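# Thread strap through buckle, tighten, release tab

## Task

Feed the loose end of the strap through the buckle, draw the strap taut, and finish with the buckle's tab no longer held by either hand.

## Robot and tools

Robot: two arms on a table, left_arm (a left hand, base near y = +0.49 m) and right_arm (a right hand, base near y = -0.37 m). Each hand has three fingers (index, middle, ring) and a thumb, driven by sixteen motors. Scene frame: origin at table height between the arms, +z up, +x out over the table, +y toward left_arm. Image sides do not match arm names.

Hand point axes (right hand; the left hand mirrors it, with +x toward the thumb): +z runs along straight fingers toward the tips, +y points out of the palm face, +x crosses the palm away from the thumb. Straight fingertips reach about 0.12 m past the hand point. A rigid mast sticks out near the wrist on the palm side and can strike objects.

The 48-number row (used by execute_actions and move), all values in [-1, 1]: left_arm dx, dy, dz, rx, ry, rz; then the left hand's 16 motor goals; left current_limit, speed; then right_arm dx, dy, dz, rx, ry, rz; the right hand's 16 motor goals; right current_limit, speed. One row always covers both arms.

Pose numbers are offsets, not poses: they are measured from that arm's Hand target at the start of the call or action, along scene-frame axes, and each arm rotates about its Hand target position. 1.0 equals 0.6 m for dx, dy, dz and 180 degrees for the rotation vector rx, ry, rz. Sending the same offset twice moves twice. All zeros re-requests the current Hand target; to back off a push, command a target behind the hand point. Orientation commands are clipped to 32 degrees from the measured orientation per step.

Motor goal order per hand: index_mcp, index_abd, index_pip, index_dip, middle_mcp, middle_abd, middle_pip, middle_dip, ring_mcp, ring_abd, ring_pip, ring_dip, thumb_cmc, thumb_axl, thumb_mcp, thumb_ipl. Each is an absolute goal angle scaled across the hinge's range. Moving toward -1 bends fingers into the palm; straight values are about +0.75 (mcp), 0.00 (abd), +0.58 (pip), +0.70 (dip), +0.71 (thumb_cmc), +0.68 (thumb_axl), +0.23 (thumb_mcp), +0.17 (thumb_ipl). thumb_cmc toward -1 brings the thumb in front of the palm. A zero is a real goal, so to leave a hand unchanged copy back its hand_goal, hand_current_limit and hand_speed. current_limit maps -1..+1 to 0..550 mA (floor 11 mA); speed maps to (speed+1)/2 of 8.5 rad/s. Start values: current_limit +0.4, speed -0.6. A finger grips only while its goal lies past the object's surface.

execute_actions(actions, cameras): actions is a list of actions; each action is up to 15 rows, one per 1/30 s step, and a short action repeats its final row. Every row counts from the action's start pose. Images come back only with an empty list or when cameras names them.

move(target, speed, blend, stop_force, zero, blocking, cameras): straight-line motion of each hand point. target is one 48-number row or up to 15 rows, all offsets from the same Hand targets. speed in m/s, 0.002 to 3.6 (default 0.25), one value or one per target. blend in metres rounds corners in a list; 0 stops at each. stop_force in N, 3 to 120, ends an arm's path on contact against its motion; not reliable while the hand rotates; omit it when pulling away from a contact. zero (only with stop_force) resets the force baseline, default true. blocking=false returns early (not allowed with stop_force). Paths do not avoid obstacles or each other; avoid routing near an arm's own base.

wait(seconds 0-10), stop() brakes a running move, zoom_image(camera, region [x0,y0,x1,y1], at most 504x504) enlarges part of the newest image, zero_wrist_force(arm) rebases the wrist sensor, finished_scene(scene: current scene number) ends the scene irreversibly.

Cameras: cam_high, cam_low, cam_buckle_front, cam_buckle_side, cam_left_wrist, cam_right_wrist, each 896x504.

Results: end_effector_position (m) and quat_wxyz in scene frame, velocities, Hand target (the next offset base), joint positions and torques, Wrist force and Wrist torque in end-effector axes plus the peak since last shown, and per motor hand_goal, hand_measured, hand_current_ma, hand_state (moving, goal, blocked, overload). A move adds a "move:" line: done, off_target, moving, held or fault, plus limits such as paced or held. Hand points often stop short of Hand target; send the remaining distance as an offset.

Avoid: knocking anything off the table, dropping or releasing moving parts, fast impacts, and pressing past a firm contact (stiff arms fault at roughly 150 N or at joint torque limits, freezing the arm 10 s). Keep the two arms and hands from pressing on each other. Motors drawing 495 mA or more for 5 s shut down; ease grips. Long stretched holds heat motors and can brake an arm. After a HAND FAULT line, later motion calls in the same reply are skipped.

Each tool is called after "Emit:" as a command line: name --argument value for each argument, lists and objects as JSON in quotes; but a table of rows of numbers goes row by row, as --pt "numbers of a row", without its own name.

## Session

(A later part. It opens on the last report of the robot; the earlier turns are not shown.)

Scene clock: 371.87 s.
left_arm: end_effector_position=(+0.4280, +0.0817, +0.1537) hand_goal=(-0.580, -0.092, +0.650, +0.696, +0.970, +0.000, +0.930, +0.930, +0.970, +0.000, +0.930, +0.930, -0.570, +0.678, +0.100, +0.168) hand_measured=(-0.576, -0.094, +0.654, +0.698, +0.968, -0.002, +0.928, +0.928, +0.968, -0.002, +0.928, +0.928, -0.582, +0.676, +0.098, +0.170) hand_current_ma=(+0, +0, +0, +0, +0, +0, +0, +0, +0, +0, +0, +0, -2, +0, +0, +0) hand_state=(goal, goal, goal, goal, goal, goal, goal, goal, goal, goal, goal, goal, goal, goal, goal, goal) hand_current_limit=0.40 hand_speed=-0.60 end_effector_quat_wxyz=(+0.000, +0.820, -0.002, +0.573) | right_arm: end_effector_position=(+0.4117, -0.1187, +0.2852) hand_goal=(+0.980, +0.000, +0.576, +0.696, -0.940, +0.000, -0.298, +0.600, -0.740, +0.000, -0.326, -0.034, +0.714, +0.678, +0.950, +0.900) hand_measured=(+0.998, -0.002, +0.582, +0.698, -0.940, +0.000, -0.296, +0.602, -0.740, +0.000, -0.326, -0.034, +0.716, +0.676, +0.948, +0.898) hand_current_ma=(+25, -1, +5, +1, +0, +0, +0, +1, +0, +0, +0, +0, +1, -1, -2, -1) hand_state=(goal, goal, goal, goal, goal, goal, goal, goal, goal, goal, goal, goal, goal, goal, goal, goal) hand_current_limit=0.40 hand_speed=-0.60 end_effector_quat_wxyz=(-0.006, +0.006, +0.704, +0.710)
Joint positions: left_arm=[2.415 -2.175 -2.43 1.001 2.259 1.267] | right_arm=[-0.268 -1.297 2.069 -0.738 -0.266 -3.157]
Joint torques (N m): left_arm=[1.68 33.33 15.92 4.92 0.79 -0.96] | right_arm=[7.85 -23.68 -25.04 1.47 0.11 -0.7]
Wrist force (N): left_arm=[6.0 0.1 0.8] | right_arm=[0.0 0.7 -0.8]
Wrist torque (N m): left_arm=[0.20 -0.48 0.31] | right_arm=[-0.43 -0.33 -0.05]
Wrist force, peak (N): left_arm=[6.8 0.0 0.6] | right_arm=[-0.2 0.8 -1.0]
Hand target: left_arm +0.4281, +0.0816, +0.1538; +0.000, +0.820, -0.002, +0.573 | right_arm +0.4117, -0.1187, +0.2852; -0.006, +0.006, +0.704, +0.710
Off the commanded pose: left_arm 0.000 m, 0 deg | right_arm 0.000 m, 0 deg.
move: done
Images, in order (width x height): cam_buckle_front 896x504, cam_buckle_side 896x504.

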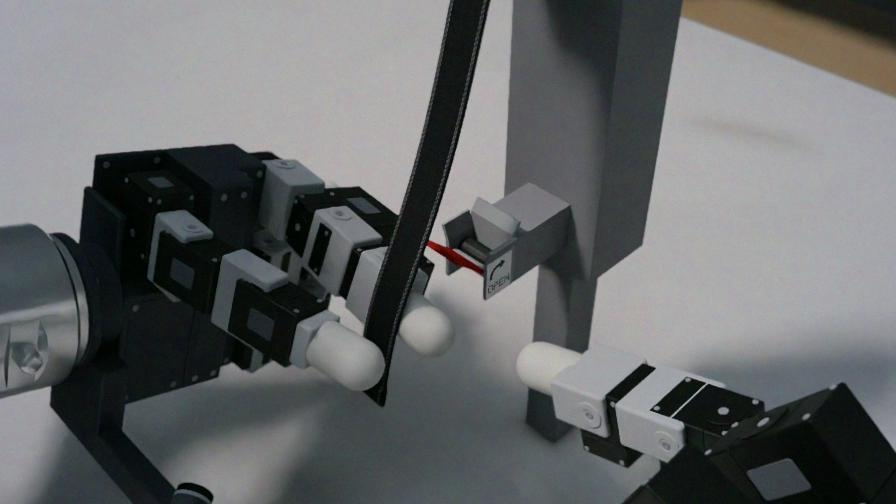

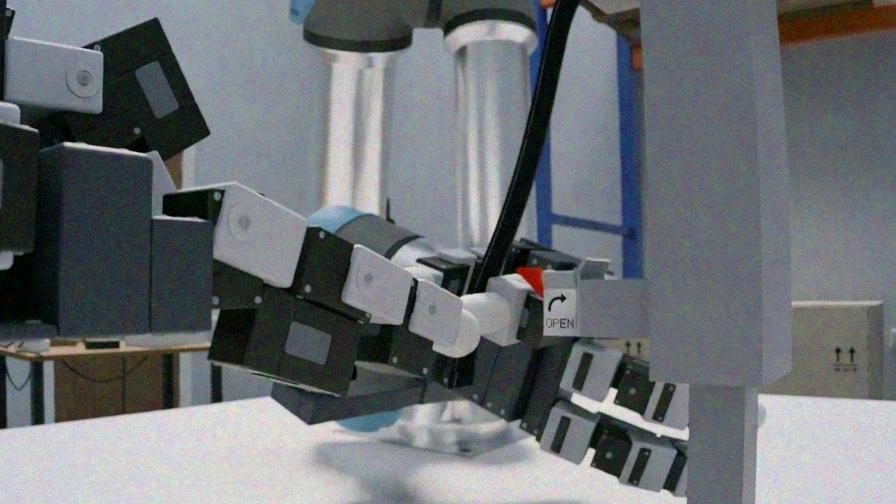

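Emit:
move --pt "0 0 0 0 0 0 -0.6 -0.093 0.65 0.696 0.97 0 0.93 0.93 0.97 0 0.93 0.93 -0.571 0.678 -0.32 0.168 0.55 -0.7 0 0 0 0 0 0 0.98 0 0.576 0.696 -0.94 0 -0.299 0.6 -0.74 0 -0.326 -0.034 0.714 0.678 0.95 0.9 0.4 -0.6" --speed 0.02

Emit:
move --pt "0 0 0.0067 0 0 0 -0.6 -0.093 0.65 0.696 0.97 0 0.93 0.93 0.97 0 0.93 0.93 -0.571 0.678 -0.32 0.168 0.55 -0.7 0 0 0 0 0 0 0.98 0 0.576 0.696 -0.94 0 -0.299 0.6 -0.74 0 -0.326 -0.034 0.714 0.678 0.95 0.9 0.4 -0.6" --pt "-0.006 0 0.02 0 0 0 -0.6 -0.093 0.65 0.696 0.97 0 0.93 0.93 0.97 0 0.93 0.93 -0.571 0.678 -0.32 0.168 0.55 -0.7 0 0 0 0 0 0 0.98 0 0.576 0.696 -0.94 0 -0.299 0.6 -0.74 0 -0.326 -0.034 0.714 0.678 0.95 0.9 0.4 -0.6" --pt "-0.006 0 0.1 0 0 0 -0.6 -0.093 0.65 0.696 0.97 0 0.93 0.93 0.97 0 0.93 0.93 -0.571 0.678 -0.32 0.168 0.55 -0.7 0 0 0 0 0 0 0.98 0 0.576 0.696 -0.94 0 -0.299 0.6 -0.74 0 -0.326 -0.034 0.714 0.678 0.95 0.9 0.4 -0.6" --pt "0.03 0 0.15 0 0 0 -0.6 -0.093 0.65 0.696 0.97 0 0.93 0.93 0.97 0 0.93 0.93 -0.571 0.678 -0.32 0.168 0.55 -0.7 0 0 0 0 0 0 0.98 0 0.576 0.696 -0.94 0 -0.299 0.6 -0.74 0 -0.326 -0.034 0.714 0.678 0.95 0.9 0.4 -0.6" --speed 0.05 --cameras '["cam_buckle_front","cam_buckle_side"]'

Emit:
zoom_image --camera "cam_buckle_front" --region '[340, 60, 560, 300]'

Emit:
zoom_image --camera "cam_buckle_side" --region '[440, 60, 680, 300]'

Scene clock: 382.13 s.
left_arm: end_effector_position=(+0.4281, +0.0816, +0.1538) hand_goal=(-0.600, -0.092, +0.650, +0.696, +0.970, +0.000, +0.930, +0.930, +0.970, +0.000, +0.930, +0.930, -0.570, +0.678, -0.320, +0.168) hand_measured=(-0.546, -0.094, +0.678, +0.702, +0.968, -0.002, +0.928, +0.928, +0.968, -0.002, +0.928, +0.928, -0.582, +0.676, -0.158, +0.200) hand_current_ma=(+50, +0, +12, +1, +0, +0, +0, +0, +0, +0, +0, +0, -2, +0, +425, +29) hand_state=(blocked, goal, blocked, goal, goal, goal, goal, goal, goal, goal, goal, goal, goal, goal, blocked, blocked) hand_current_limit=0.55 hand_speed=-0.70 end_effector_quat_wxyz=(+0.000, +0.820, -0.002, +0.573) | right_arm: end_effector_position=(+0.4117, -0.1187, +0.2852) hand_goal=(+0.980, +0.000, +0.576, +0.696, -0.940, +0.000, -0.298, +0.600, -0.740, +0.000, -0.326, -0.034, +0.714, +0.678, +0.950, +0.900) hand_measured=(+0.998, -0.002, +0.582, +0.698, -0.940, +0.000, -0.296, +0.602, -0.740, +0.000, -0.326, -0.034, +0.716, +0.676, +0.948, +0.898) hand_current_ma=(+25, -1, +5, +1, +0, +0, +0, +1, +0, +0, +0, +0, +1, -1, -2, -1) hand_state=(goal, goal, goal, goal, goal, goal, goal, goal, goal, goal, goal, goal, goal, goal, goal, goal) hand_current_limit=0.40 hand_speed=-0.60 end_effector_quat_wxyz=(-0.006, +0.006, +0.704, +0.710)
Joint positions: left_arm=[2.415 -2.175 -2.43 1.001 2.259 1.267] | right_arm=[-0.268 -1.297 2.069 -0.738 -0.266 -3.157]
Joint torques (N m): left_arm=[2.43 40.51 15.29 1.55 -1.59 1.41] | right_arm=[6.18 -22.96 -25.55 1.38 0.16 -0.65]
Wrist force (N): left_arm=[6.2 0.0 1.1] | right_arm=[-0.3 0.6 -0.8]
Wrist torque (N m): left_arm=[0.17 -0.52 0.33] | right_arm=[-0.44 -0.30 -0.07]
Wrist force, peak (N): left_arm=[6.2 0.0 1.2] | right_arm=[-0.2 0.8 -1.1]
Hand target: left_arm +0.4281, +0.0816, +0.1538; +0.000, +0.820, -0.002, +0.573 | right_arm +0.4117, -0.1187, +0.2852; -0.006, +0.006, +0.704, +0.710
Off the commanded pose: left_arm 0.000 m, 0 deg | right_arm 0.000 m, 0 deg.
move: done

Scene clock: 385.20 s.
left_arm: end_effector_position=(+0.4461, +0.0816, +0.2439) hand_goal=(-0.600, -0.092, +0.650, +0.696, +0.970, +0.000, +0.930, +0.930, +0.970, +0.000, +0.930, +0.930, -0.570, +0.678, -0.320, +0.168) hand_measured=(-0.546, -0.094, +0.680, +0.702, +0.968, -0.002, +0.928, +0.928, +0.968, -0.002, +0.928, +0.928, -0.582, +0.676, -0.160, +0.200) hand_current_ma=(+51, +0, +14, +1, +0, +0, +0, +0, +0, +0, +0, +0, -2, +0, +426, +29) hand_state=(blocked, goal, blocked, goal, goal, goal, goal, goal, goal, goal, goal, goal, goal, goal, blocked, blocked) hand_current_limit=0.55 hand_speed=-0.70 end_effector_quat_wxyz=(+0.000, +0.820, -0.002, +0.573) | right_arm: end_effector_position=(+0.4117, -0.1187, +0.2852) hand_goal=(+0.980, +0.000, +0.576, +0.696, -0.940, +0.000, -0.298, +0.600, -0.740, +0.000, -0.326, -0.034, +0.714, +0.678, +0.950, +0.900) hand_measured=(+0.998, -0.002, +0.582, +0.698, -0.940, +0.000, -0.296, +0.602, -0.740, +0.000, -0.326, -0.034, +0.716, +0.676, +0.948, +0.898) hand_current_ma=(+25, -1, +5, +1, +0, +0, +0, +1, +0, +0, +0, +0, +1, -1, -2, -1) hand_state=(goal, goal, goal, goal, goal, goal, goal, goal, goal, goal, goal, goal, goal, goal, goal, goal) hand_current_limit=0.40 hand_speed=-0.60 end_effector_quat_wxyz=(-0.006, +0.006, +0.704, +0.710)
Joint positions: left_arm=[2.451 -1.877 -2.4 0.687 2.227 1.287] | right_arm=[-0.268 -1.297 2.069 -0.738 -0.266 -3.157]
Joint torques (N m): left_arm=[-6.76 16.03 -1.4 5.57 2.99 -1.66] | right_arm=[6.41 -22.68 -25.09 1.28 0.28 -0.5]
Wrist force (N): left_arm=[6.0 0.2 0.8] | right_arm=[-0.1 0.7 -0.9]
Wrist torque (N m): left_arm=[0.21 -0.50 0.24] | right_arm=[-0.43 -0.32 -0.06]
Wrist force, peak (N): left_arm=[6.7 0.1 0.2] | right_arm=[-0.2 0.9 -0.8]
Hand target: left_arm +0.4461, +0.0816, +0.2438; +0.000, +0.820, -0.002, +0.573 | right_arm +0.4117, -0.1187, +0.2852; -0.006, +0.006, +0.704, +0.710
Off the commanded pose: left_arm 0.000 m, 0 deg | right_arm 0.000 m, 0 deg.
move: done
Images, in order (width x height): cam_buckle_front 896x504, cam_buckle_side 896x504.

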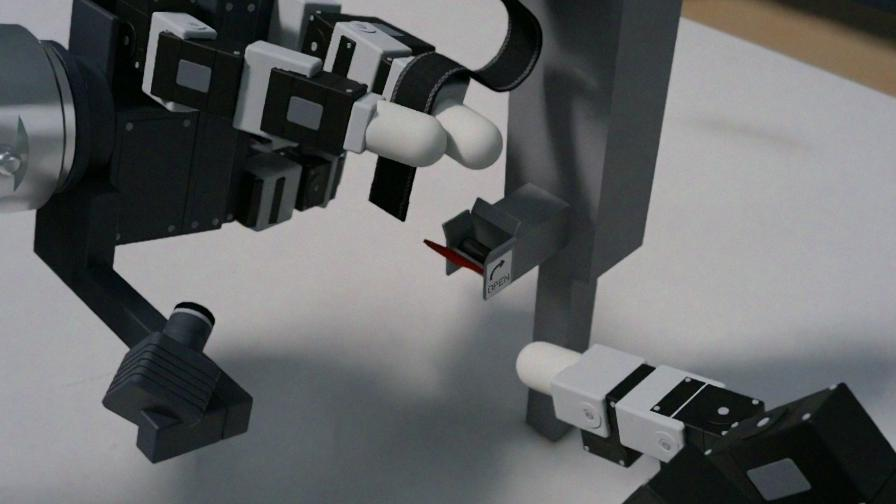

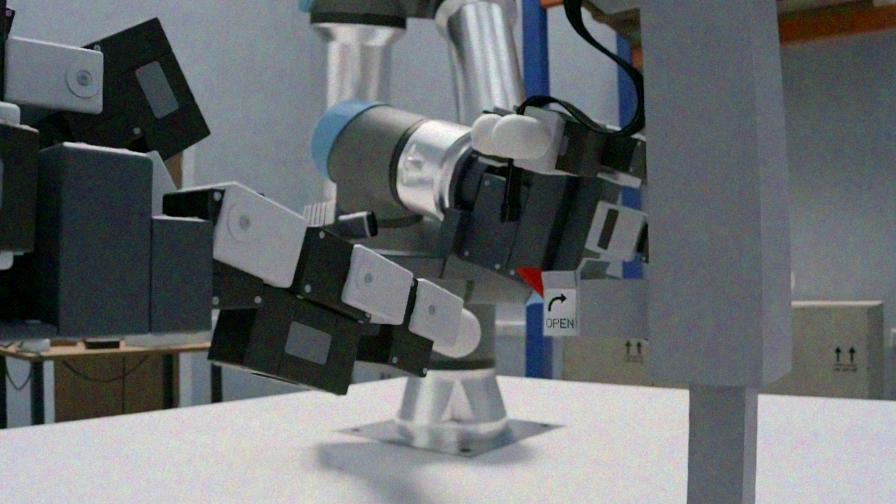

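Scaled by 2.100 from the camera's 896x504 image, which has a finer 1280x720 frame.

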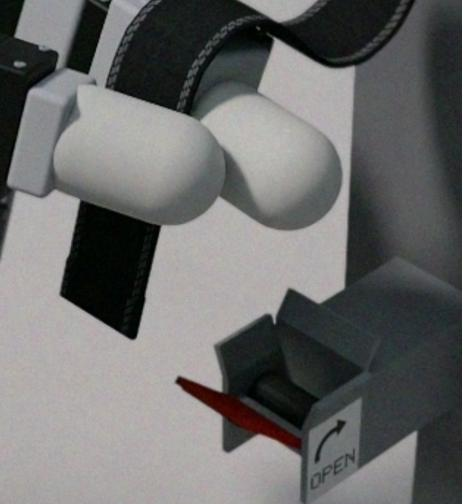

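Scaled by 2.100 from the camera's 896x504 image, which has a finer 1280x720 frame.

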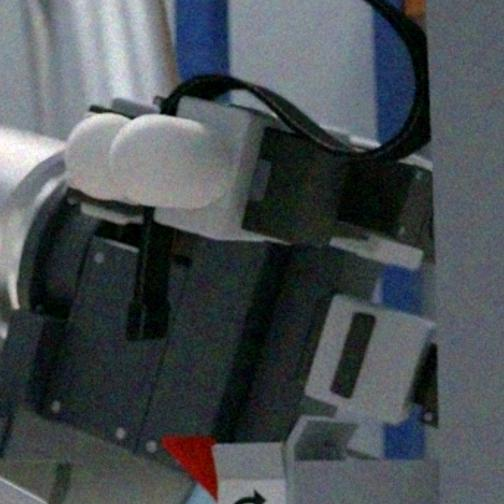

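Emit:
move --pt "0.0677 -0.01 0.005 -0.0333 -0.0333 -0.0222 -0.6 -0.093 0.65 0.696 0.97 0 0.93 0.93 0.97 0 0.93 0.93 -0.571 0.678 -0.32 0.168 0.5 -0.7 0 0.0917 0 0 0 0 0.98 0 0.576 0.696 -0.94 0 -0.299 0.6 -0.74 0 -0.326 -0.034 0.714 0.678 0.95 0.9 0.4 -0.6" --pt "0.0677 -0.01 -0.0262 -0.0333 -0.0333 -0.0222 -0.6 -0.093 0.65 0.696 0.97 0 0.93 0.93 0.97 0 0.93 0.93 -0.571 0.678 -0.32 0.168 0.5 -0.7 0.005 0.0917 0.052 0 0 0 0.98 0 0.576 0.696 -0.94 0 -0.299 0.6 -0.74 0 -0.326 -0.034 0.714 0.678 0.95 0.9 0.4 -0.6" --speed 0.04 --cameras '["cam_buckle_front","cam_buckle_side"]'

Emit:
zoom_image --camera "cam_buckle_front" --region '[420, 130, 540, 250]'

Emit:
zoom_image --camera "cam_buckle_side" --region '[530, 150, 650, 290]'

Scene clock: 400.63 s.
left_arm: end_effector_position=(+0.4866, +0.0757, +0.2280) hand_goal=(-0.600, -0.092, +0.650, +0.696, +0.970, +0.000, +0.930, +0.930, +0.970, +0.000, +0.930, +0.930, -0.570, +0.678, -0.320, +0.168) hand_measured=(-0.546, -0.096, +0.680, +0.704, +0.968, -0.002, +0.928, +0.928, +0.968, -0.002, +0.928, +0.928, -0.582, +0.676, -0.160, +0.200) hand_current_ma=(+51, +0, +14, +1, +0, +0, +0, +0, +0, +0, +0, +0, -2, +0, +412, +30) hand_state=(blocked, goal, blocked, goal, goal, goal, goal, goal, goal, goal, goal, goal, goal, goal, blocked, blocked) hand_current_limit=0.50 hand_speed=-0.70 end_effector_quat_wxyz=(+0.063, +0.787, +0.000, +0.614) | right_arm: end_effector_position=(+0.4147, -0.0637, +0.3165) hand_goal=(+0.980, +0.000, +0.576, +0.696, -0.940, +0.000, -0.298, +0.600, -0.740, +0.000, -0.326, -0.034, +0.714, +0.678, +0.950, +0.900) hand_measured=(+0.998, -0.020, +0.600, +0.708, -0.940, +0.000, -0.296, +0.602, -0.740, +0.000, -0.326, -0.034, +0.716, +0.676, +0.948, +0.898) hand_current_ma=(+26, -23, +33, +13, +0, +0, +0, +1, +0, +0, +0, +0, +1, -1, -2, -1) hand_state=(goal, blocked, blocked, goal, goal, goal, goal, goal, goal, goal, goal, goal, goal, goal, goal, goal) hand_current_limit=0.40 hand_speed=-0.60 end_effector_quat_wxyz=(-0.006, +0.006, +0.704, +0.710)
Joint positions: left_arm=[2.56 -2.085 -2.338 1.008 2.053 1.34] | right_arm=[-0.13 -1.324 2 -0.607 -0.129 -3.193]
Joint torques (N m): left_arm=[-6.46 43.57 18.5 -0.15 2.58 -1.02] | right_arm=[8.74 -22.65 -6.93 -1.08 1.93 -0.92]
Wrist force (N): left_arm=[5.9 0.3 1.2] | right_arm=[1.3 0.2 -1.8]
Wrist torque (N m): left_arm=[0.18 -0.48 0.21] | right_arm=[-0.26 -0.19 0.20]
Wrist force, peak (N): left_arm=[6.6 0.3 0.6] | right_arm=[0.8 -1.6 -1.3]
Hand target: left_arm +0.4867, +0.0756, +0.2281; +0.063, +0.787, +0.000, +0.614 | right_arm +0.4147, -0.0637, +0.3164; -0.006, +0.006, +0.704, +0.710
Off the commanded pose: left_arm 0.000 m, 0 deg | right_arm 0.000 m, 0 deg.
move: done
Images, in order (width x height): cam_buckle_front 896x504, cam_buckle_side 896x504.

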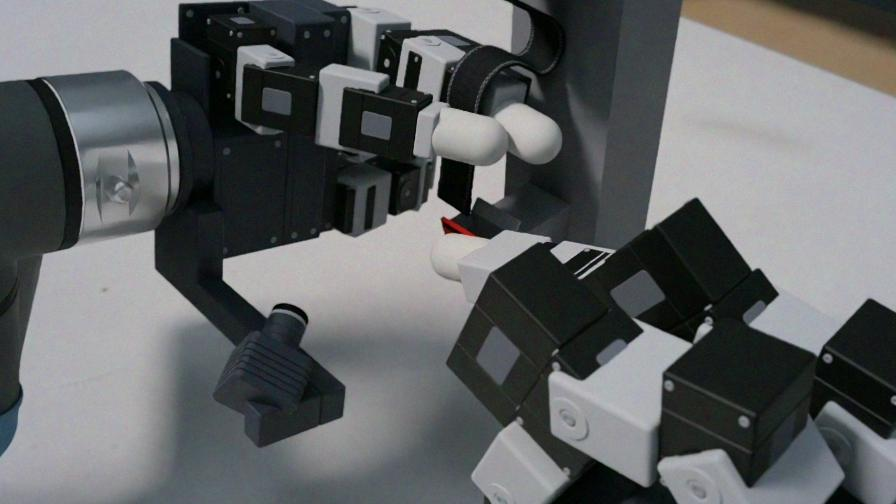

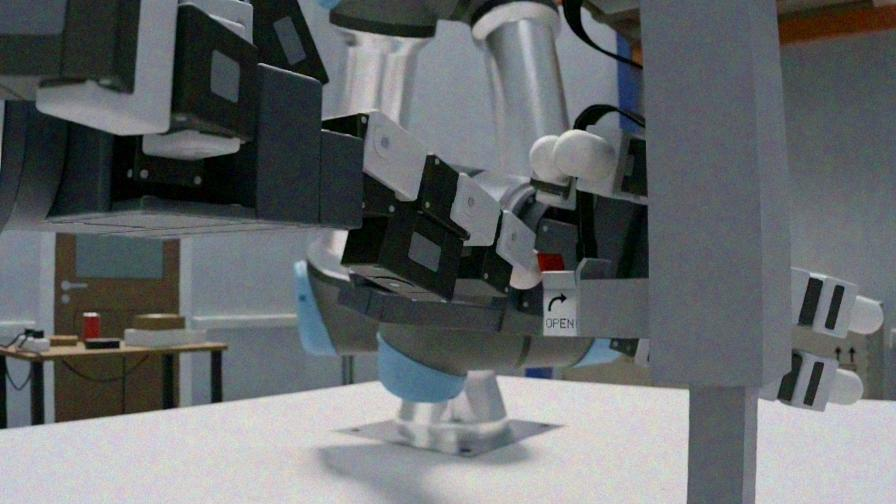

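Scaled by 4.200 from the camera's 896x504 image, which has a finer 1280x720 frame.

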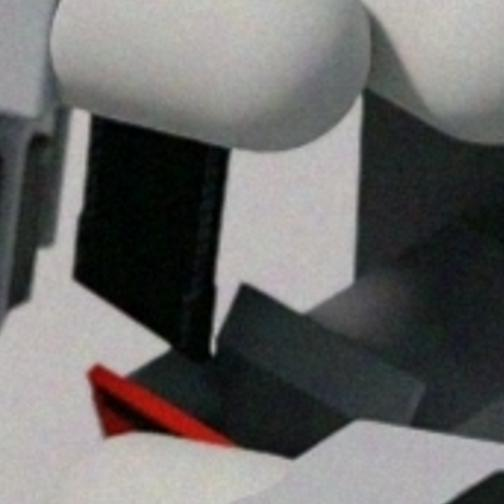

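Scaled by 3.600 from the camera's 896x504 image, which has a finer 1280x720 frame.

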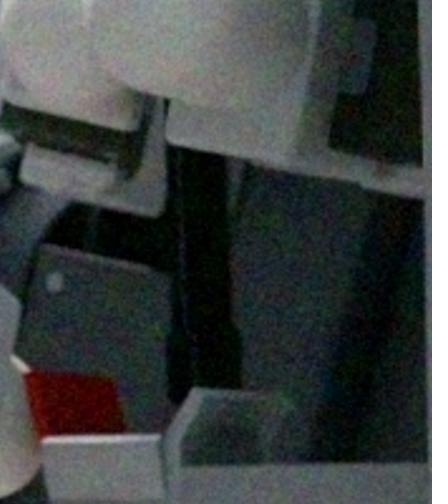

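Emit:
move --pt "-0.102 0.0257 0.01 0.0337 0.0337 0.022 -0.6 -0.093 0.65 0.696 0.97 0 0.93 0.93 0.97 0 0.93 0.93 -0.571 0.678 -0.32 0.168 0.5 -0.7 -0.005 0 -0.052 0 0 0 0.98 0 0.576 0.696 -0.94 0 -0.299 0.6 -0.74 0 -0.326 -0.034 0.714 0.678 0.95 0.9 0.4 -0.6" --pt "-0.102 0.0257 -0.0288 0.0337 0.0337 0.022 -0.6 -0.093 0.65 0.696 0.97 0 0.93 0.93 0.97 0 0.93 0.93 -0.571 0.678 -0.32 0.168 0.5 -0.7 -0.005 -0.0917 -0.052 0 0 0 0.98 0 0.576 0.696 -0.94 0 -0.299 0.6 -0.74 0 -0.326 -0.034 0.714 0.678 0.95 0.9 0.4 -0.6" --speed 0.06

Emit:
move --pt "0 0 0 0 0 0 -0.58 -0.093 0.65 0.696 0.97 0 0.93 0.93 0.97 0 0.93 0.93 -0.571 0.678 0.1 0.168 0.4 -0.6 0 0 0 0 0 0 0.98 0 0.576 0.696 -0.94 0 -0.299 0.6 -0.74 0 -0.326 -0.034 0.714 0.678 0.95 0.9 0.4 -0.6" --speed 0.06 --cameras '["cam_buckle_front","cam_buckle_side"]'

Scene clock: 434.77 s.
left_arm: end_effector_position=(+0.4255, +0.0911, +0.2107) hand_goal=(-0.600, -0.092, +0.650, +0.696, +0.970, +0.000, +0.930, +0.930, +0.970, +0.000, +0.930, +0.930, -0.570, +0.678, -0.320, +0.168) hand_measured=(-0.546, -0.096, +0.680, +0.704, +0.968, -0.002, +0.928, +0.928, +0.968, -0.002, +0.928, +0.928, -0.582, +0.676, -0.160, +0.200) hand_current_ma=(+51, +0, +14, +1, +0, +0, +0, +0, +0, +0, +0, +0, -2, +0, +412, +30) hand_state=(blocked, goal, blocked, goal, goal, goal, goal, goal, goal, goal, goal, goal, goal, goal, blocked, blocked) hand_current_limit=0.50 hand_speed=-0.70 end_effector_quat_wxyz=(+0.000, +0.820, -0.002, +0.572) | right_arm: end_effector_position=(+0.4116, -0.1187, +0.2852) hand_goal=(+0.980, +0.000, +0.576, +0.696, -0.940, +0.000, -0.298, +0.600, -0.740, +0.000, -0.326, -0.034, +0.714, +0.678, +0.950, +0.900) hand_measured=(+0.998, -0.002, +0.582, +0.698, -0.940, +0.000, -0.296, +0.602, -0.740, +0.000, -0.326, -0.034, +0.716, +0.676, +0.948, +0.898) hand_current_ma=(+25, -1, +4, +1, +0, +0, +0, +1, +0, +0, +0, +0, +1, -1, -2, -1) hand_state=(goal, goal, goal, goal, goal, goal, goal, goal, goal, goal, goal, goal, goal, goal, goal, goal) hand_current_limit=0.40 hand_speed=-0.60 end_effector_quat_wxyz=(-0.006, +0.006, +0.704, +0.710)
Joint positions: left_arm=[2.432 -1.961 -2.462 0.824 2.244 1.277] | right_arm=[-0.268 -1.298 2.069 -0.738 -0.266 -3.157]
Joint torques (N m): left_arm=[5.86 38.6 1.03 0.38 1.18 1.49] | right_arm=[7.86 -23.55 -13.44 1.04 1.48 -0.4]
Wrist force (N): left_arm=[6.1 0.2 0.8] | right_arm=[-0.1 0.7 -0.8]
Wrist torque (N m): left_arm=[0.20 -0.51 0.26] | right_arm=[-0.42 -0.32 -0.06]
Wrist force, peak (N): left_arm=[6.1 0.1 1.6] | right_arm=[1.3 0.6 -2.0]
Hand target: left_arm +0.4255, +0.0911, +0.2108; +0.000, +0.820, -0.002, +0.572 | right_arm +0.4117, -0.1187, +0.2852; -0.006, +0.006, +0.704, +0.710
Off the commanded pose: left_arm 0.000 m, 0 deg | right_arm 0.000 m, 0 deg.
move: done

Scene clock: 435.40 s.
left_arm: end_effector_position=(+0.4255, +0.0911, +0.2108) hand_goal=(-0.580, -0.092, +0.650, +0.696, +0.970, +0.000, +0.930, +0.930, +0.970, +0.000, +0.930, +0.930, -0.570, +0.678, +0.100, +0.168) hand_measured=(-0.570, -0.096, +0.654, +0.698, +0.968, -0.002, +0.928, +0.928, +0.968, -0.002, +0.928, +0.928, -0.582, +0.676, +0.094, +0.170) hand_current_ma=(+2, +0, +0, +0, +0, +0, +0, +0, +0, +0, +0, +0, -2, +0, -1, +0) hand_state=(goal, goal, goal, goal, goal, goal, goal, goal, goal, goal, goal, goal, goal, goal, goal, goal) hand_current_limit=0.40 hand_speed=-0.60 end_effector_quat_wxyz=(+0.000, +0.820, -0.002, +0.572) | right_arm: end_effector_position=(+0.4117, -0.1187, +0.2852) hand_goal=(+0.980, +0.000, +0.576, +0.696, -0.940, +0.000, -0.298, +0.600, -0.740, +0.000, -0.326, -0.034, +0.714, +0.678, +0.950, +0.900) hand_measured=(+0.998, -0.002, +0.582, +0.698, -0.940, +0.000, -0.296, +0.602, -0.740, +0.000, -0.326, -0.034, +0.716, +0.676, +0.948, +0.898) hand_current_ma=(+25, -1, +4, +1, +0, +0, +0, +1, +0, +0, +0, +0, +1, -1, -2, -1) hand_state=(goal, goal, goal, goal, goal, goal, goal, goal, goal, goal, goal, goal, goal, goal, goal, goal) hand_current_limit=0.40 hand_speed=-0.60 end_effector_quat_wxyz=(-0.006, +0.006, +0.704, +0.710)
Joint positions: left_arm=[2.432 -1.961 -2.462 0.824 2.244 1.277] | right_arm=[-0.268 -1.297 2.069 -0.738 -0.266 -3.157]
Joint torques (N m): left_arm=[6.07 38.83 11.95 -0.15 1.18 0.53] | right_arm=[4.83 -19.38 -27.84 1.87 -0.93 -1.49]
Wrist force (N): left_arm=[6.2 0.0 0.9] | right_arm=[-0.1 0.6 -0.8]
Wrist torque (N m): left_arm=[0.18 -0.50 0.28] | right_arm=[-0.45 -0.33 -0.06]
Wrist force, peak (N): left_arm=[6.2 0.2 0.8] | right_arm=[-0.1 0.8 -0.9]
Hand target: left_arm +0.4255, +0.0911, +0.2108; +0.000, +0.820, -0.002, +0.572 | right_arm +0.4117, -0.1187, +0.2852; -0.006, +0.006, +0.704, +0.710
Off the commanded pose: left_arm 0.000 m, 0 deg | right_arm 0.000 m, 0 deg.
move: done
Images, in order (width x height): cam_buckle_front 896x504, cam_buckle_side 896x504.

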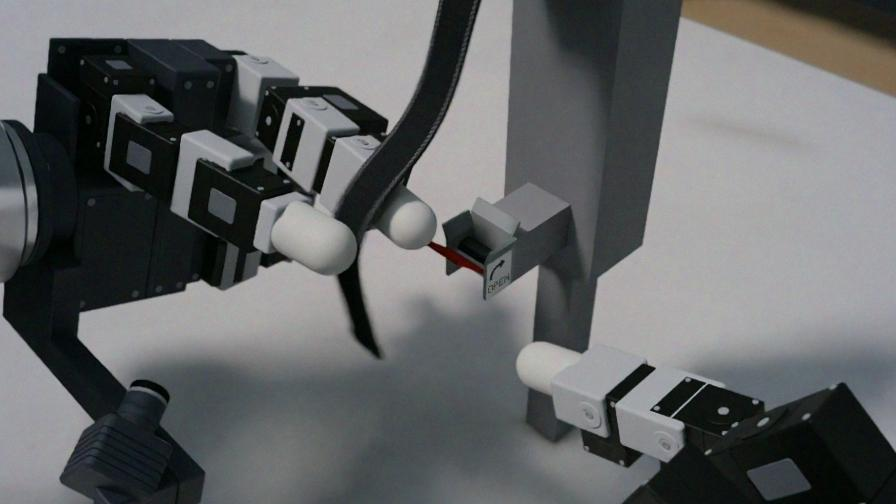

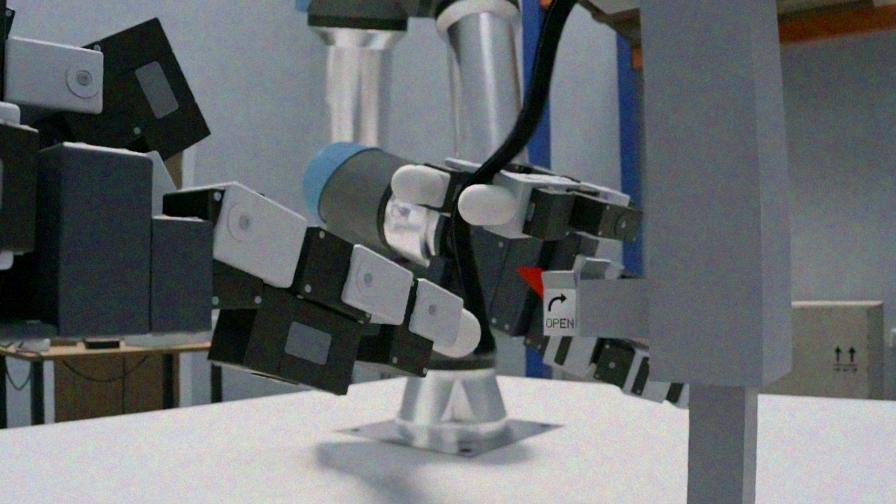

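Emit:
execute_actions --actions '[]' --cameras '["cam_buckle_front","cam_buckle_side"]'

Scene clock: 453.37 s.
left_arm: end_effector_position=(+0.4255, +0.0911, +0.2108) hand_goal=(-0.580, -0.092, +0.650, +0.696, +0.970, +0.000, +0.930, +0.930, +0.970, +0.000, +0.930, +0.930, -0.570, +0.678, +0.100, +0.168) hand_measured=(-0.570, -0.096, +0.654, +0.698, +0.968, -0.002, +0.928, +0.928, +0.968, -0.002, +0.928, +0.928, -0.582, +0.676, +0.094, +0.170) hand_current_ma=(+2, +0, +0, +0, +0, +0, +0, +0, +0, +0, +0, +0, -2, +0, -1, +0) hand_state=(goal, goal, goal, goal, goal, goal, goal, goal, goal, goal, goal, goal, goal, goal, goal, goal) hand_current_limit=0.40 hand_speed=-0.60 end_effector_quat_wxyz=(+0.000, +0.820, -0.002, +0.572) | right_arm: end_effector_position=(+0.4117, -0.1187, +0.2852) hand_goal=(+0.980, +0.000, +0.576, +0.696, -0.940, +0.000, -0.298, +0.600, -0.740, +0.000, -0.326, -0.034, +0.714, +0.678, +0.950, +0.900) hand_measured=(+0.998, -0.002, +0.582, +0.698, -0.940, +0.000, -0.296, +0.602, -0.740, +0.000, -0.326, -0.034, +0.716, +0.676, +0.948, +0.898) hand_current_ma=(+25, -1, +4, +1, +0, +0, +0, +1, +0, +0, +0, +0, +1, -1, -2, -1) hand_state=(goal, goal, goal, goal, goal, goal, goal, goal, goal, goal, goal, goal, goal, goal, goal, goal) hand_current_limit=0.40 hand_speed=-0.60 end_effector_quat_wxyz=(-0.006, +0.006, +0.704, +0.710)
Joint positions: left_arm=[2.432 -1.961 -2.462 0.824 2.244 1.277] | right_arm=[-0.268 -1.297 2.069 -0.738 -0.266 -3.157]
Joint velocities: within noise
Joint torques (N m): left_arm=[5.51 38.27 19.83 0.12 2.05 -1.53] | right_arm=[10.21 -19.08 -27.25 1.88 -0.8 -1.5]
Wrist force (N): left_arm=[6.1 0.0 1.0] | right_arm=[0.0 0.6 -0.8]
Wrist torque (N m): left_arm=[0.17 -0.49 0.27] | right_arm=[-0.45 -0.33 -0.05]
Wrist force, peak (N): left_arm=[6.3 0.1 0.8] | right_arm=[-0.2 0.7 -1.0]
Hand target: left_arm +0.4255, +0.0911, +0.2108; +0.000, +0.820, -0.002, +0.572 | right_arm +0.4117, -0.1187, +0.2852; -0.006, +0.006, +0.704, +0.710
Off the commanded pose: left_arm 0.000 m, 0 deg | right_arm 0.000 m, 0 deg.
Images, in order (width x height): cam_buckle_front 896x504, cam_buckle_side 896x504.

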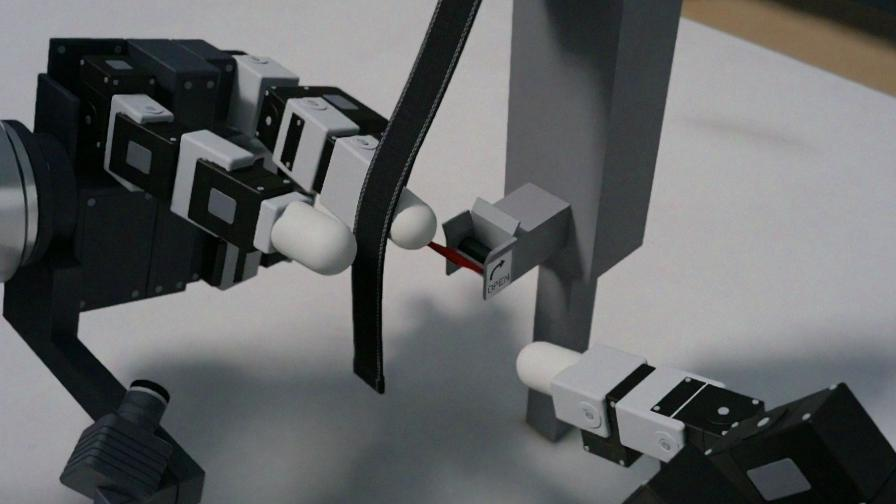

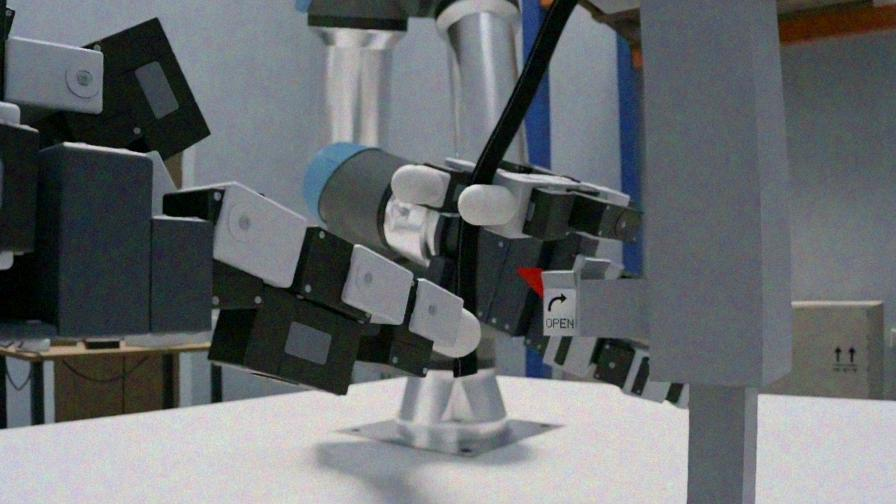

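Emit:
move --pt "-0.00833 0 0 0 0 0 -0.58 -0.093 0.65 0.696 0.97 0 0.93 0.93 0.97 0 0.93 0.93 -0.571 0.678 0.1 0.168 0.4 -0.6 0 0 0 0 0 0 0.98 0 0.576 0.696 -0.94 0 -0.299 0.6 -0.74 0 -0.326 -0.034 0.714 0.678 0.95 0.9 0.4 -0.6" --pt "-0.00833 0 -0.13333 0 0 0 -0.58 -0.093 0.65 0.696 0.97 0 0.93 0.93 0.97 0 0.93 0.93 -0.571 0.678 0.1 0.168 0.4 -0.6 0 0 0 0 0 0 0.98 0 0.576 0.696 -0.94 0 -0.299 0.6 -0.74 0 -0.326 -0.034 0.714 0.678 0.95 0.9 0.4 -0.6" --pt "0.0085 0 -0.13333 0 0 0 -0.58 -0.093 0.65 0.696 0.97 0 0.93 0.93 0.97 0 0.93 0.93 -0.571 0.678 0.1 0.168 0.4 -0.6 0 0 0 0 0 0 0.98 0 0.576 0.696 -0.94 0 -0.299 0.6 -0.74 0 -0.326 -0.034 0.714 0.678 0.95 0.9 0.4 -0.6" --pt "0.00433 0 -0.095 0 0 0 -0.58 -0.093 0.65 0.696 0.97 0 0.93 0.93 0.97 0 0.93 0.93 -0.571 0.678 0.1 0.168 0.4 -0.6 0 0 0 0 0 0 0.98 0 0.576 0.696 -0.94 0 -0.299 0.6 -0.74 0 -0.326 -0.034 0.714 0.678 0.95 0.9 0.4 -0.6" --speed 0.06 --cameras '["cam_buckle_front","cam_buckle_side"]'

Emit:
zoom_image --camera "cam_buckle_front" --region '[320, 130, 560, 430]'

Scene clock: 461.93 s.
left_arm: end_effector_position=(+0.4280, +0.0911, +0.1537) hand_goal=(-0.580, -0.092, +0.650, +0.696, +0.970, +0.000, +0.930, +0.930, +0.970, +0.000, +0.930, +0.930, -0.570, +0.678, +0.100, +0.168) hand_measured=(-0.570, -0.096, +0.654, +0.698, +0.968, -0.002, +0.928, +0.928, +0.968, -0.002, +0.928, +0.928, -0.582, +0.676, +0.094, +0.170) hand_current_ma=(+2, +0, +0, +0, +0, +0, +0, +0, +0, +0, +0, +0, -2, +0, -1, +0) hand_state=(goal, goal, goal, goal, goal, goal, goal, goal, goal, goal, goal, goal, goal, goal, goal, goal) hand_current_limit=0.40 hand_speed=-0.60 end_effector_quat_wxyz=(-0.001, +0.820, -0.002, +0.572) | right_arm: end_effector_position=(+0.4117, -0.1187, +0.2852) hand_goal=(+0.980, +0.000, +0.576, +0.696, -0.940, +0.000, -0.298, +0.600, -0.740, +0.000, -0.326, -0.034, +0.714, +0.678, +0.950, +0.900) hand_measured=(+0.998, -0.002, +0.582, +0.698, -0.940, +0.000, -0.296, +0.602, -0.740, +0.000, -0.326, -0.034, +0.716, +0.676, +0.948, +0.898) hand_current_ma=(+25, -1, +4, +1, +0, +0, +0, +1, +0, +0, +0, +0, +1, -1, -2, -1) hand_state=(goal, goal, goal, goal, goal, goal, goal, goal, goal, goal, goal, goal, goal, goal, goal, goal) hand_current_limit=0.40 hand_speed=-0.60 end_effector_quat_wxyz=(-0.006, +0.006, +0.704, +0.710)
Joint positions: left_arm=[2.437 -2.171 -2.452 1.026 2.239 1.28] | right_arm=[-0.268 -1.297 2.069 -0.738 -0.266 -3.157]
Joint torques (N m): left_arm=[1.5 34.24 13.98 4.84 0.94 -0.76] | right_arm=[9.22 -19.41 -27.24 1.82 -0.79 -1.59]
Wrist force (N): left_arm=[6.0 0.1 1.0] | right_arm=[-0.1 0.7 -0.8]
Wrist torque (N m): left_arm=[0.18 -0.47 0.30] | right_arm=[-0.43 -0.32 -0.06]
Wrist force, peak (N): left_arm=[6.8 0.2 0.6] | right_arm=[-0.2 0.8 -0.9]
Hand target: left_arm +0.4281, +0.0911, +0.1538; +0.000, +0.820, -0.002, +0.572 | right_arm +0.4117, -0.1187, +0.2852; -0.006, +0.006, +0.704, +0.710
Off the commanded pose: left_arm 0.000 m, 0 deg | right_arm 0.000 m, 0 deg.
move: done
Images, in order (width x height): cam_buckle_front 896x504, cam_buckle_side 896x504.

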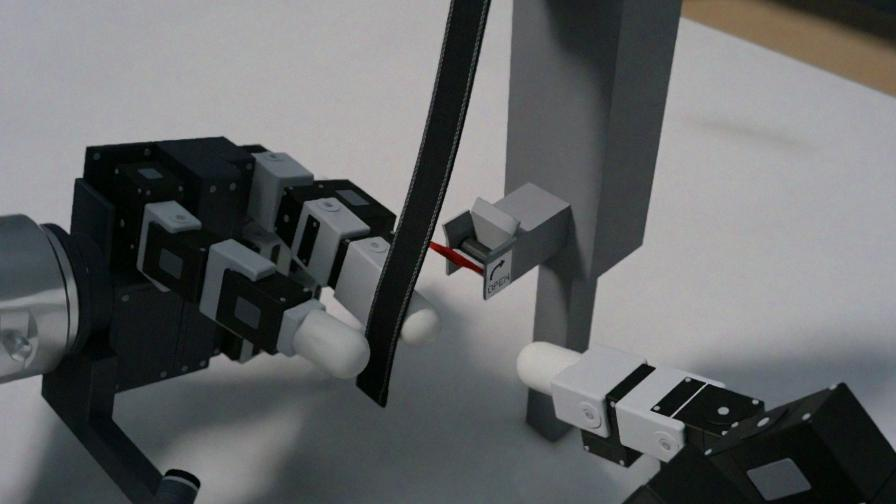

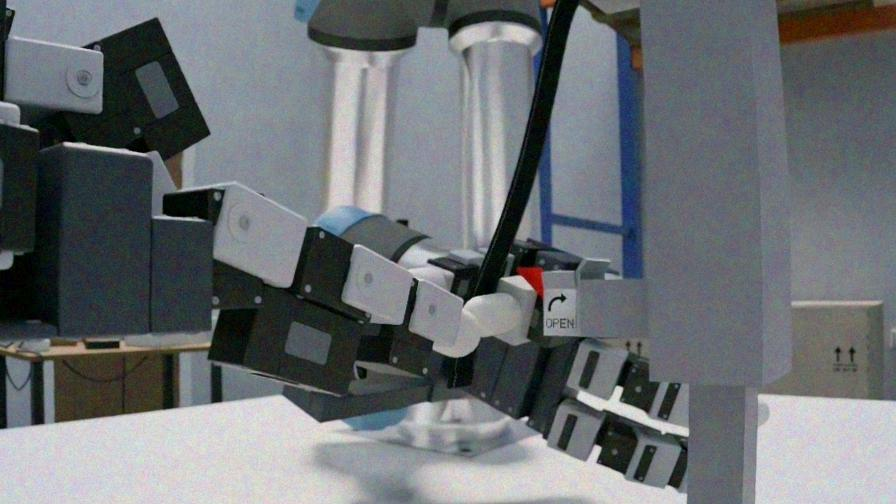

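Scaled by 1.680 from the camera's 896x504 image, which has a finer 1280x720 frame.

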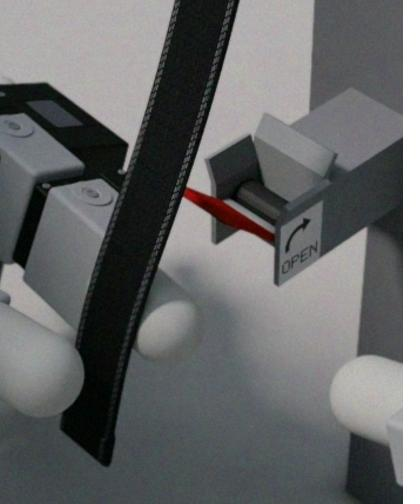

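Emit:
move --target '[0,0,0,0,0,0, -0.6,-0.093,0.65,0.696,0.97,0,0.93,0.93,0.97,0,0.93,0.93,-0.571,0.678,-0.32,0.168,0.55,-0.7, 0,0,0,0,0,0, 0.98,0,0.576,0.696,-0.94,0,-0.299,0.6,-0.74,0,-0.326,-0.034,0.714,0.678,0.95,0.9,0.4,-0.6]' --cameras '["cam_buckle_front","cam_buckle_side"]'

Emit:
zoom_image --camera "cam_buckle_front" --region '[320, 130, 560, 430]'

Emit:
zoom_image --camera "cam_buckle_side" --region '[400, 200, 600, 420]'

Scene clock: 468.30 s.
left_arm: end_effector_position=(+0.4281, +0.0911, +0.1538) hand_goal=(-0.600, -0.092, +0.650, +0.696, +0.970, +0.000, +0.930, +0.930, +0.970, +0.000, +0.930, +0.930, -0.570, +0.678, -0.320, +0.168) hand_measured=(-0.542, -0.096, +0.680, +0.704, +0.968, -0.002, +0.928, +0.928, +0.968, -0.002, +0.928, +0.928, -0.582, +0.676, -0.156, +0.200) hand_current_ma=(+59, +0, +14, +1, +0, +0, +0, +0, +0, +0, +0, +0, -2, +0, +425, +29) hand_state=(blocked, goal, blocked, goal, goal, goal, goal, goal, goal, goal, goal, goal, goal, goal, blocked, blocked) hand_current_limit=0.55 hand_speed=-0.70 end_effector_quat_wxyz=(+0.000, +0.820, -0.002, +0.572) | right_arm: end_effector_position=(+0.4117, -0.1187, +0.2852) hand_goal=(+0.980, +0.000, +0.576, +0.696, -0.940, +0.000, -0.298, +0.600, -0.740, +0.000, -0.326, -0.034, +0.714, +0.678, +0.950, +0.900) hand_measured=(+0.998, -0.002, +0.582, +0.698, -0.940, +0.000, -0.296, +0.602, -0.740, +0.000, -0.326, -0.034, +0.716, +0.676, +0.948, +0.898) hand_current_ma=(+25, -1, +4, +1, +0, +0, +0, +1, +0, +0, +0, +0, +1, -1, -2, -1) hand_state=(goal, goal, goal, goal, goal, goal, goal, goal, goal, goal, goal, goal, goal, goal, goal, goal) hand_current_limit=0.40 hand_speed=-0.60 end_effector_quat_wxyz=(-0.006, +0.006, +0.704, +0.710)
Joint positions: left_arm=[2.437 -2.171 -2.452 1.026 2.239 1.28] | right_arm=[-0.268 -1.297 2.069 -0.738 -0.266 -3.157]
Joint torques (N m): left_arm=[2.82 39.74 15.66 1.68 -1.55 1.42] | right_arm=[8.76 -19.2 -27.82 1.62 -0.78 -1.66]
Wrist force (N): left_arm=[6.2 0.1 0.9] | right_arm=[-0.1 0.6 -0.8]
Wrist torque (N m): left_arm=[0.19 -0.52 0.32] | right_arm=[-0.45 -0.33 -0.06]
Wrist force, peak (N): left_arm=[6.3 0.2 1.0] | right_arm=[-0.1 0.8 -0.9]
Hand target: left_arm +0.4281, +0.0911, +0.1538; +0.000, +0.820, -0.002, +0.572 | right_arm +0.4117, -0.1187, +0.2852; -0.006, +0.006, +0.704, +0.710
Off the commanded pose: left_arm 0.000 m, 0 deg | right_arm 0.000 m, 0 deg.
move: done
Images, in order (width x height): cam_buckle_front 896x504, cam_buckle_side 896x504.

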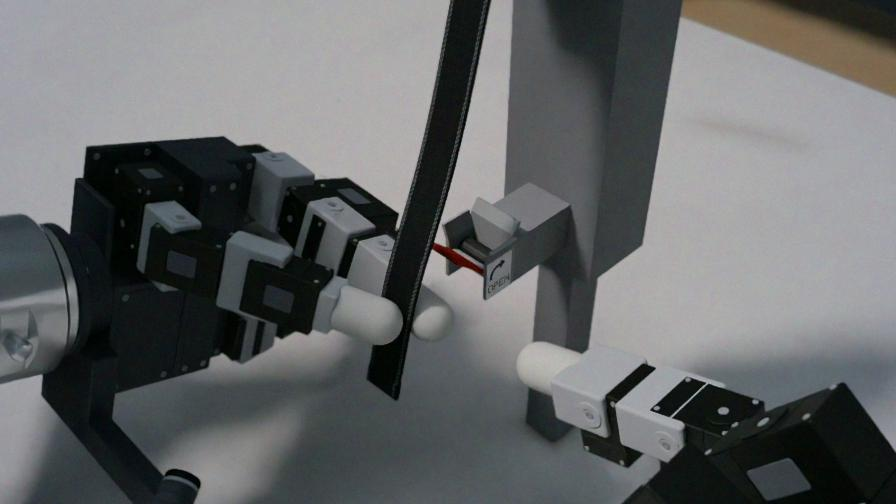

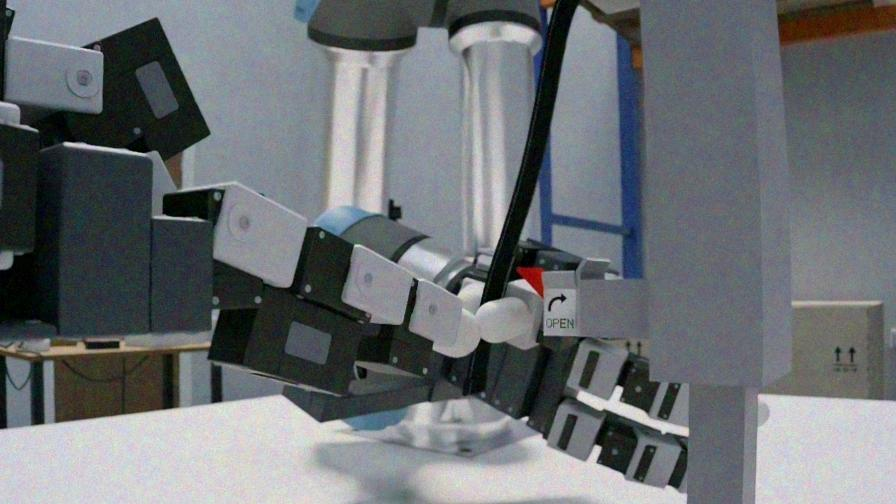

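Scaled by 1.680 from the camera's 896x504 image, which has a finer 1280x720 frame.

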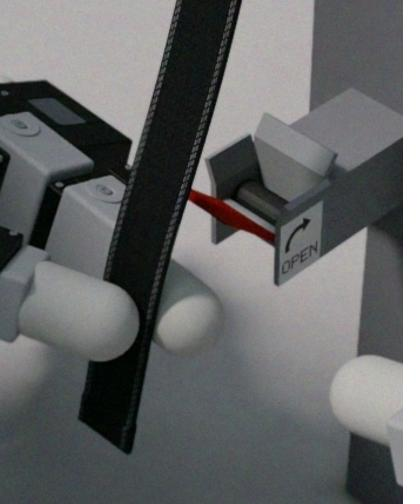

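Scaled by 2.291 from the camera's 896x504 image, which has a finer 1280x720 frame.

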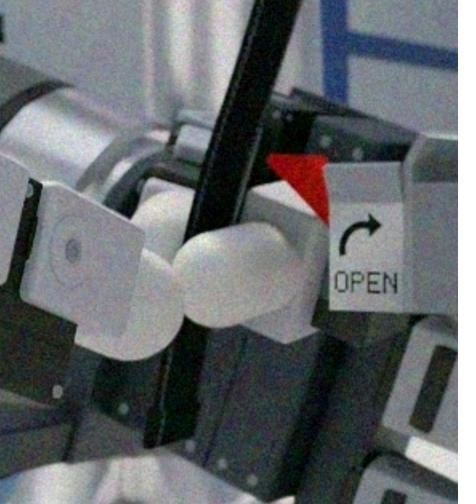

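Emit:
move --pt "0 0 0.00667 0 0 0 -0.6 -0.093 0.65 0.696 0.97 0 0.93 0.93 0.97 0 0.93 0.93 -0.571 0.678 -0.32 0.168 0.55 -0.7 0 0 0 0 0 0 0.98 0 0.576 0.696 -0.94 0 -0.299 0.6 -0.74 0 -0.326 -0.034 0.714 0.678 0.95 0.9 0.4 -0.6" --pt "-0.006 0 0.02667 0 0 0 -0.6 -0.093 0.65 0.696 0.97 0 0.93 0.93 0.97 0 0.93 0.93 -0.571 0.678 -0.32 0.168 0.55 -0.7 0 0 0 0 0 0 0.98 0 0.576 0.696 -0.94 0 -0.299 0.6 -0.74 0 -0.326 -0.034 0.714 0.678 0.95 0.9 0.4 -0.6" --pt "-0.006 0 0.1 0 0 0 -0.6 -0.093 0.65 0.696 0.97 0 0.93 0.93 0.97 0 0.93 0.93 -0.571 0.678 -0.32 0.168 0.55 -0.7 0 0 0 0 0 0 0.98 0 0.576 0.696 -0.94 0 -0.299 0.6 -0.74 0 -0.326 -0.034 0.714 0.678 0.95 0.9 0.4 -0.6" --pt "0.024 0 0.1503 0 0 0 -0.6 -0.093 0.65 0.696 0.97 0 0.93 0.93 0.97 0 0.93 0.93 -0.571 0.678 -0.32 0.168 0.55 -0.7 0 0 0 0 0 0 0.98 0 0.576 0.696 -0.94 0 -0.299 0.6 -0.74 0 -0.326 -0.034 0.714 0.678 0.95 0.9 0.4 -0.6" --speed 0.06 --cameras '["cam_buckle_front","cam_buckle_side"]'

Emit:
zoom_image --camera "cam_buckle_front" --region '[340, 60, 580, 320]'

Emit:
zoom_image --camera "cam_buckle_side" --region '[400, 100, 640, 360]'

Scene clock: 480.73 s.
left_arm: end_effector_position=(+0.4425, +0.0910, +0.2441) hand_goal=(-0.600, -0.092, +0.650, +0.696, +0.970, +0.000, +0.930, +0.930, +0.970, +0.000, +0.930, +0.930, -0.570, +0.678, -0.320, +0.168) hand_measured=(-0.542, -0.096, +0.680, +0.704, +0.968, -0.002, +0.928, +0.928, +0.968, -0.002, +0.928, +0.928, -0.582, +0.676, -0.158, +0.200) hand_current_ma=(+59, +0, +14, +1, +0, +0, +0, +0, +0, +0, +0, +0, -2, +0, +426, +29) hand_state=(blocked, goal, blocked, goal, goal, goal, goal, goal, goal, goal, goal, goal, goal, goal, blocked, blocked) hand_current_limit=0.55 hand_speed=-0.70 end_effector_quat_wxyz=(+0.000, +0.820, -0.002, +0.572) | right_arm: end_effector_position=(+0.4117, -0.1187, +0.2852) hand_goal=(+0.980, +0.000, +0.576, +0.696, -0.940, +0.000, -0.298, +0.600, -0.740, +0.000, -0.326, -0.034, +0.714, +0.678, +0.950, +0.900) hand_measured=(+0.998, -0.002, +0.582, +0.698, -0.940, +0.000, -0.296, +0.602, -0.740, +0.000, -0.326, -0.034, +0.716, +0.676, +0.948, +0.898) hand_current_ma=(+25, -1, +4, +1, +0, +0, +0, +1, +0, +0, +0, +0, +1, -1, -2, -1) hand_state=(goal, goal, goal, goal, goal, goal, goal, goal, goal, goal, goal, goal, goal, goal, goal, goal) hand_current_limit=0.40 hand_speed=-0.60 end_effector_quat_wxyz=(-0.006, +0.006, +0.704, +0.710)
Joint positions: left_arm=[2.467 -1.861 -2.427 0.701 2.212 1.296] | right_arm=[-0.268 -1.297 2.069 -0.738 -0.266 -3.157]
Joint torques (N m): left_arm=[-5.03 20.33 -1.11 4.75 3.17 -1.62] | right_arm=[8.31 -19.59 -27.46 1.78 -0.53 -1.5]
Wrist force (N): left_arm=[5.9 0.0 1.1] | right_arm=[-0.1 0.7 -0.7]
Wrist torque (N m): left_arm=[0.16 -0.49 0.25] | right_arm=[-0.44 -0.32 -0.06]
Wrist force, peak (N): left_arm=[6.8 -0.1 1.1] | right_arm=[-0.2 0.9 -1.0]
Hand target: left_arm +0.4425, +0.0911, +0.2440; +0.000, +0.820, -0.002, +0.572 | right_arm +0.4117, -0.1187, +0.2852; -0.006, +0.006, +0.704, +0.710
Off the commanded pose: left_arm 0.000 m, 0 deg | right_arm 0.000 m, 0 deg.
move: done
Images, in order (width x height): cam_buckle_front 896x504, cam_buckle_side 896x504.

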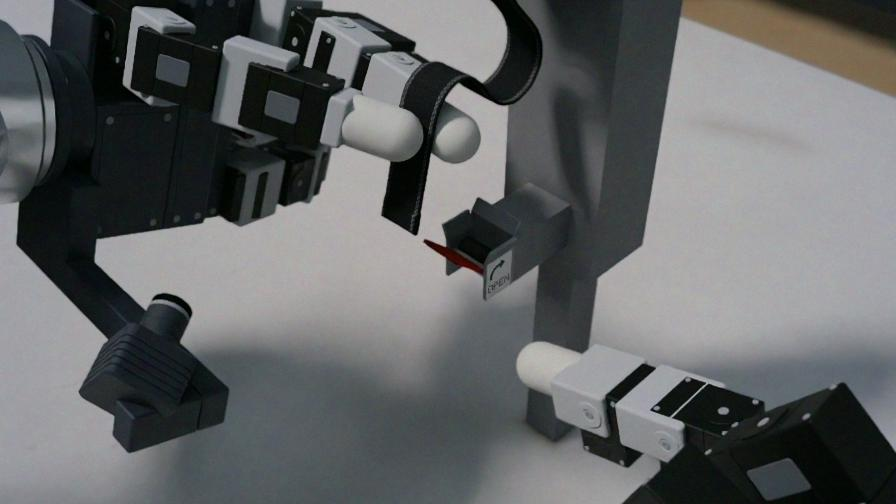

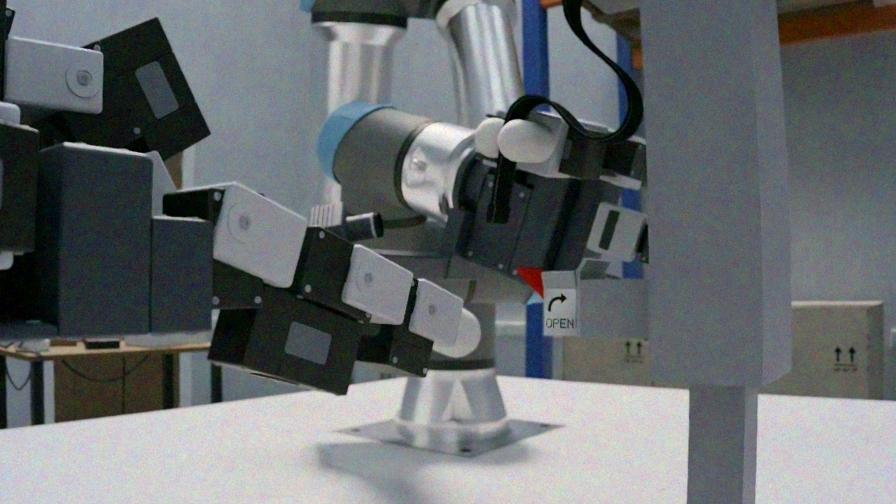

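Scaled by 1.938 from the camera's 896x504 image, which has a finer 1280x720 frame.

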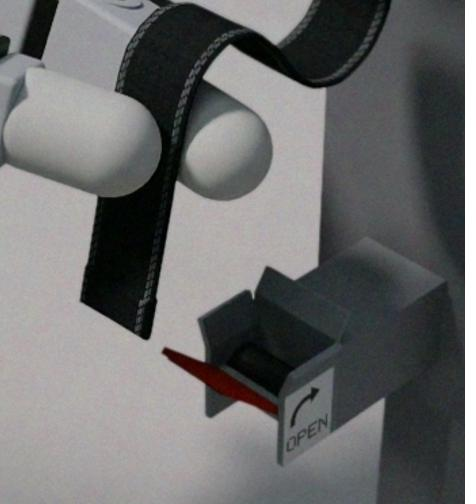

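Scaled by 1.938 from the camera's 896x504 image, which has a finer 1280x720 frame.

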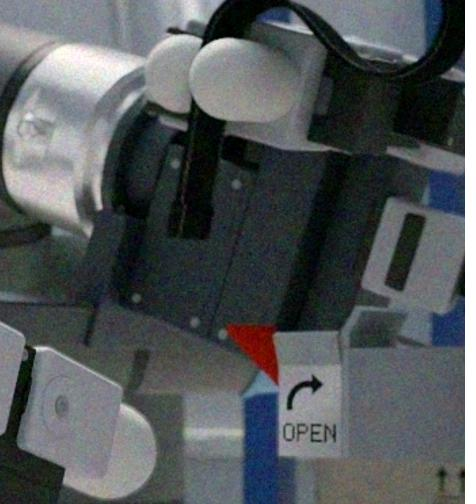

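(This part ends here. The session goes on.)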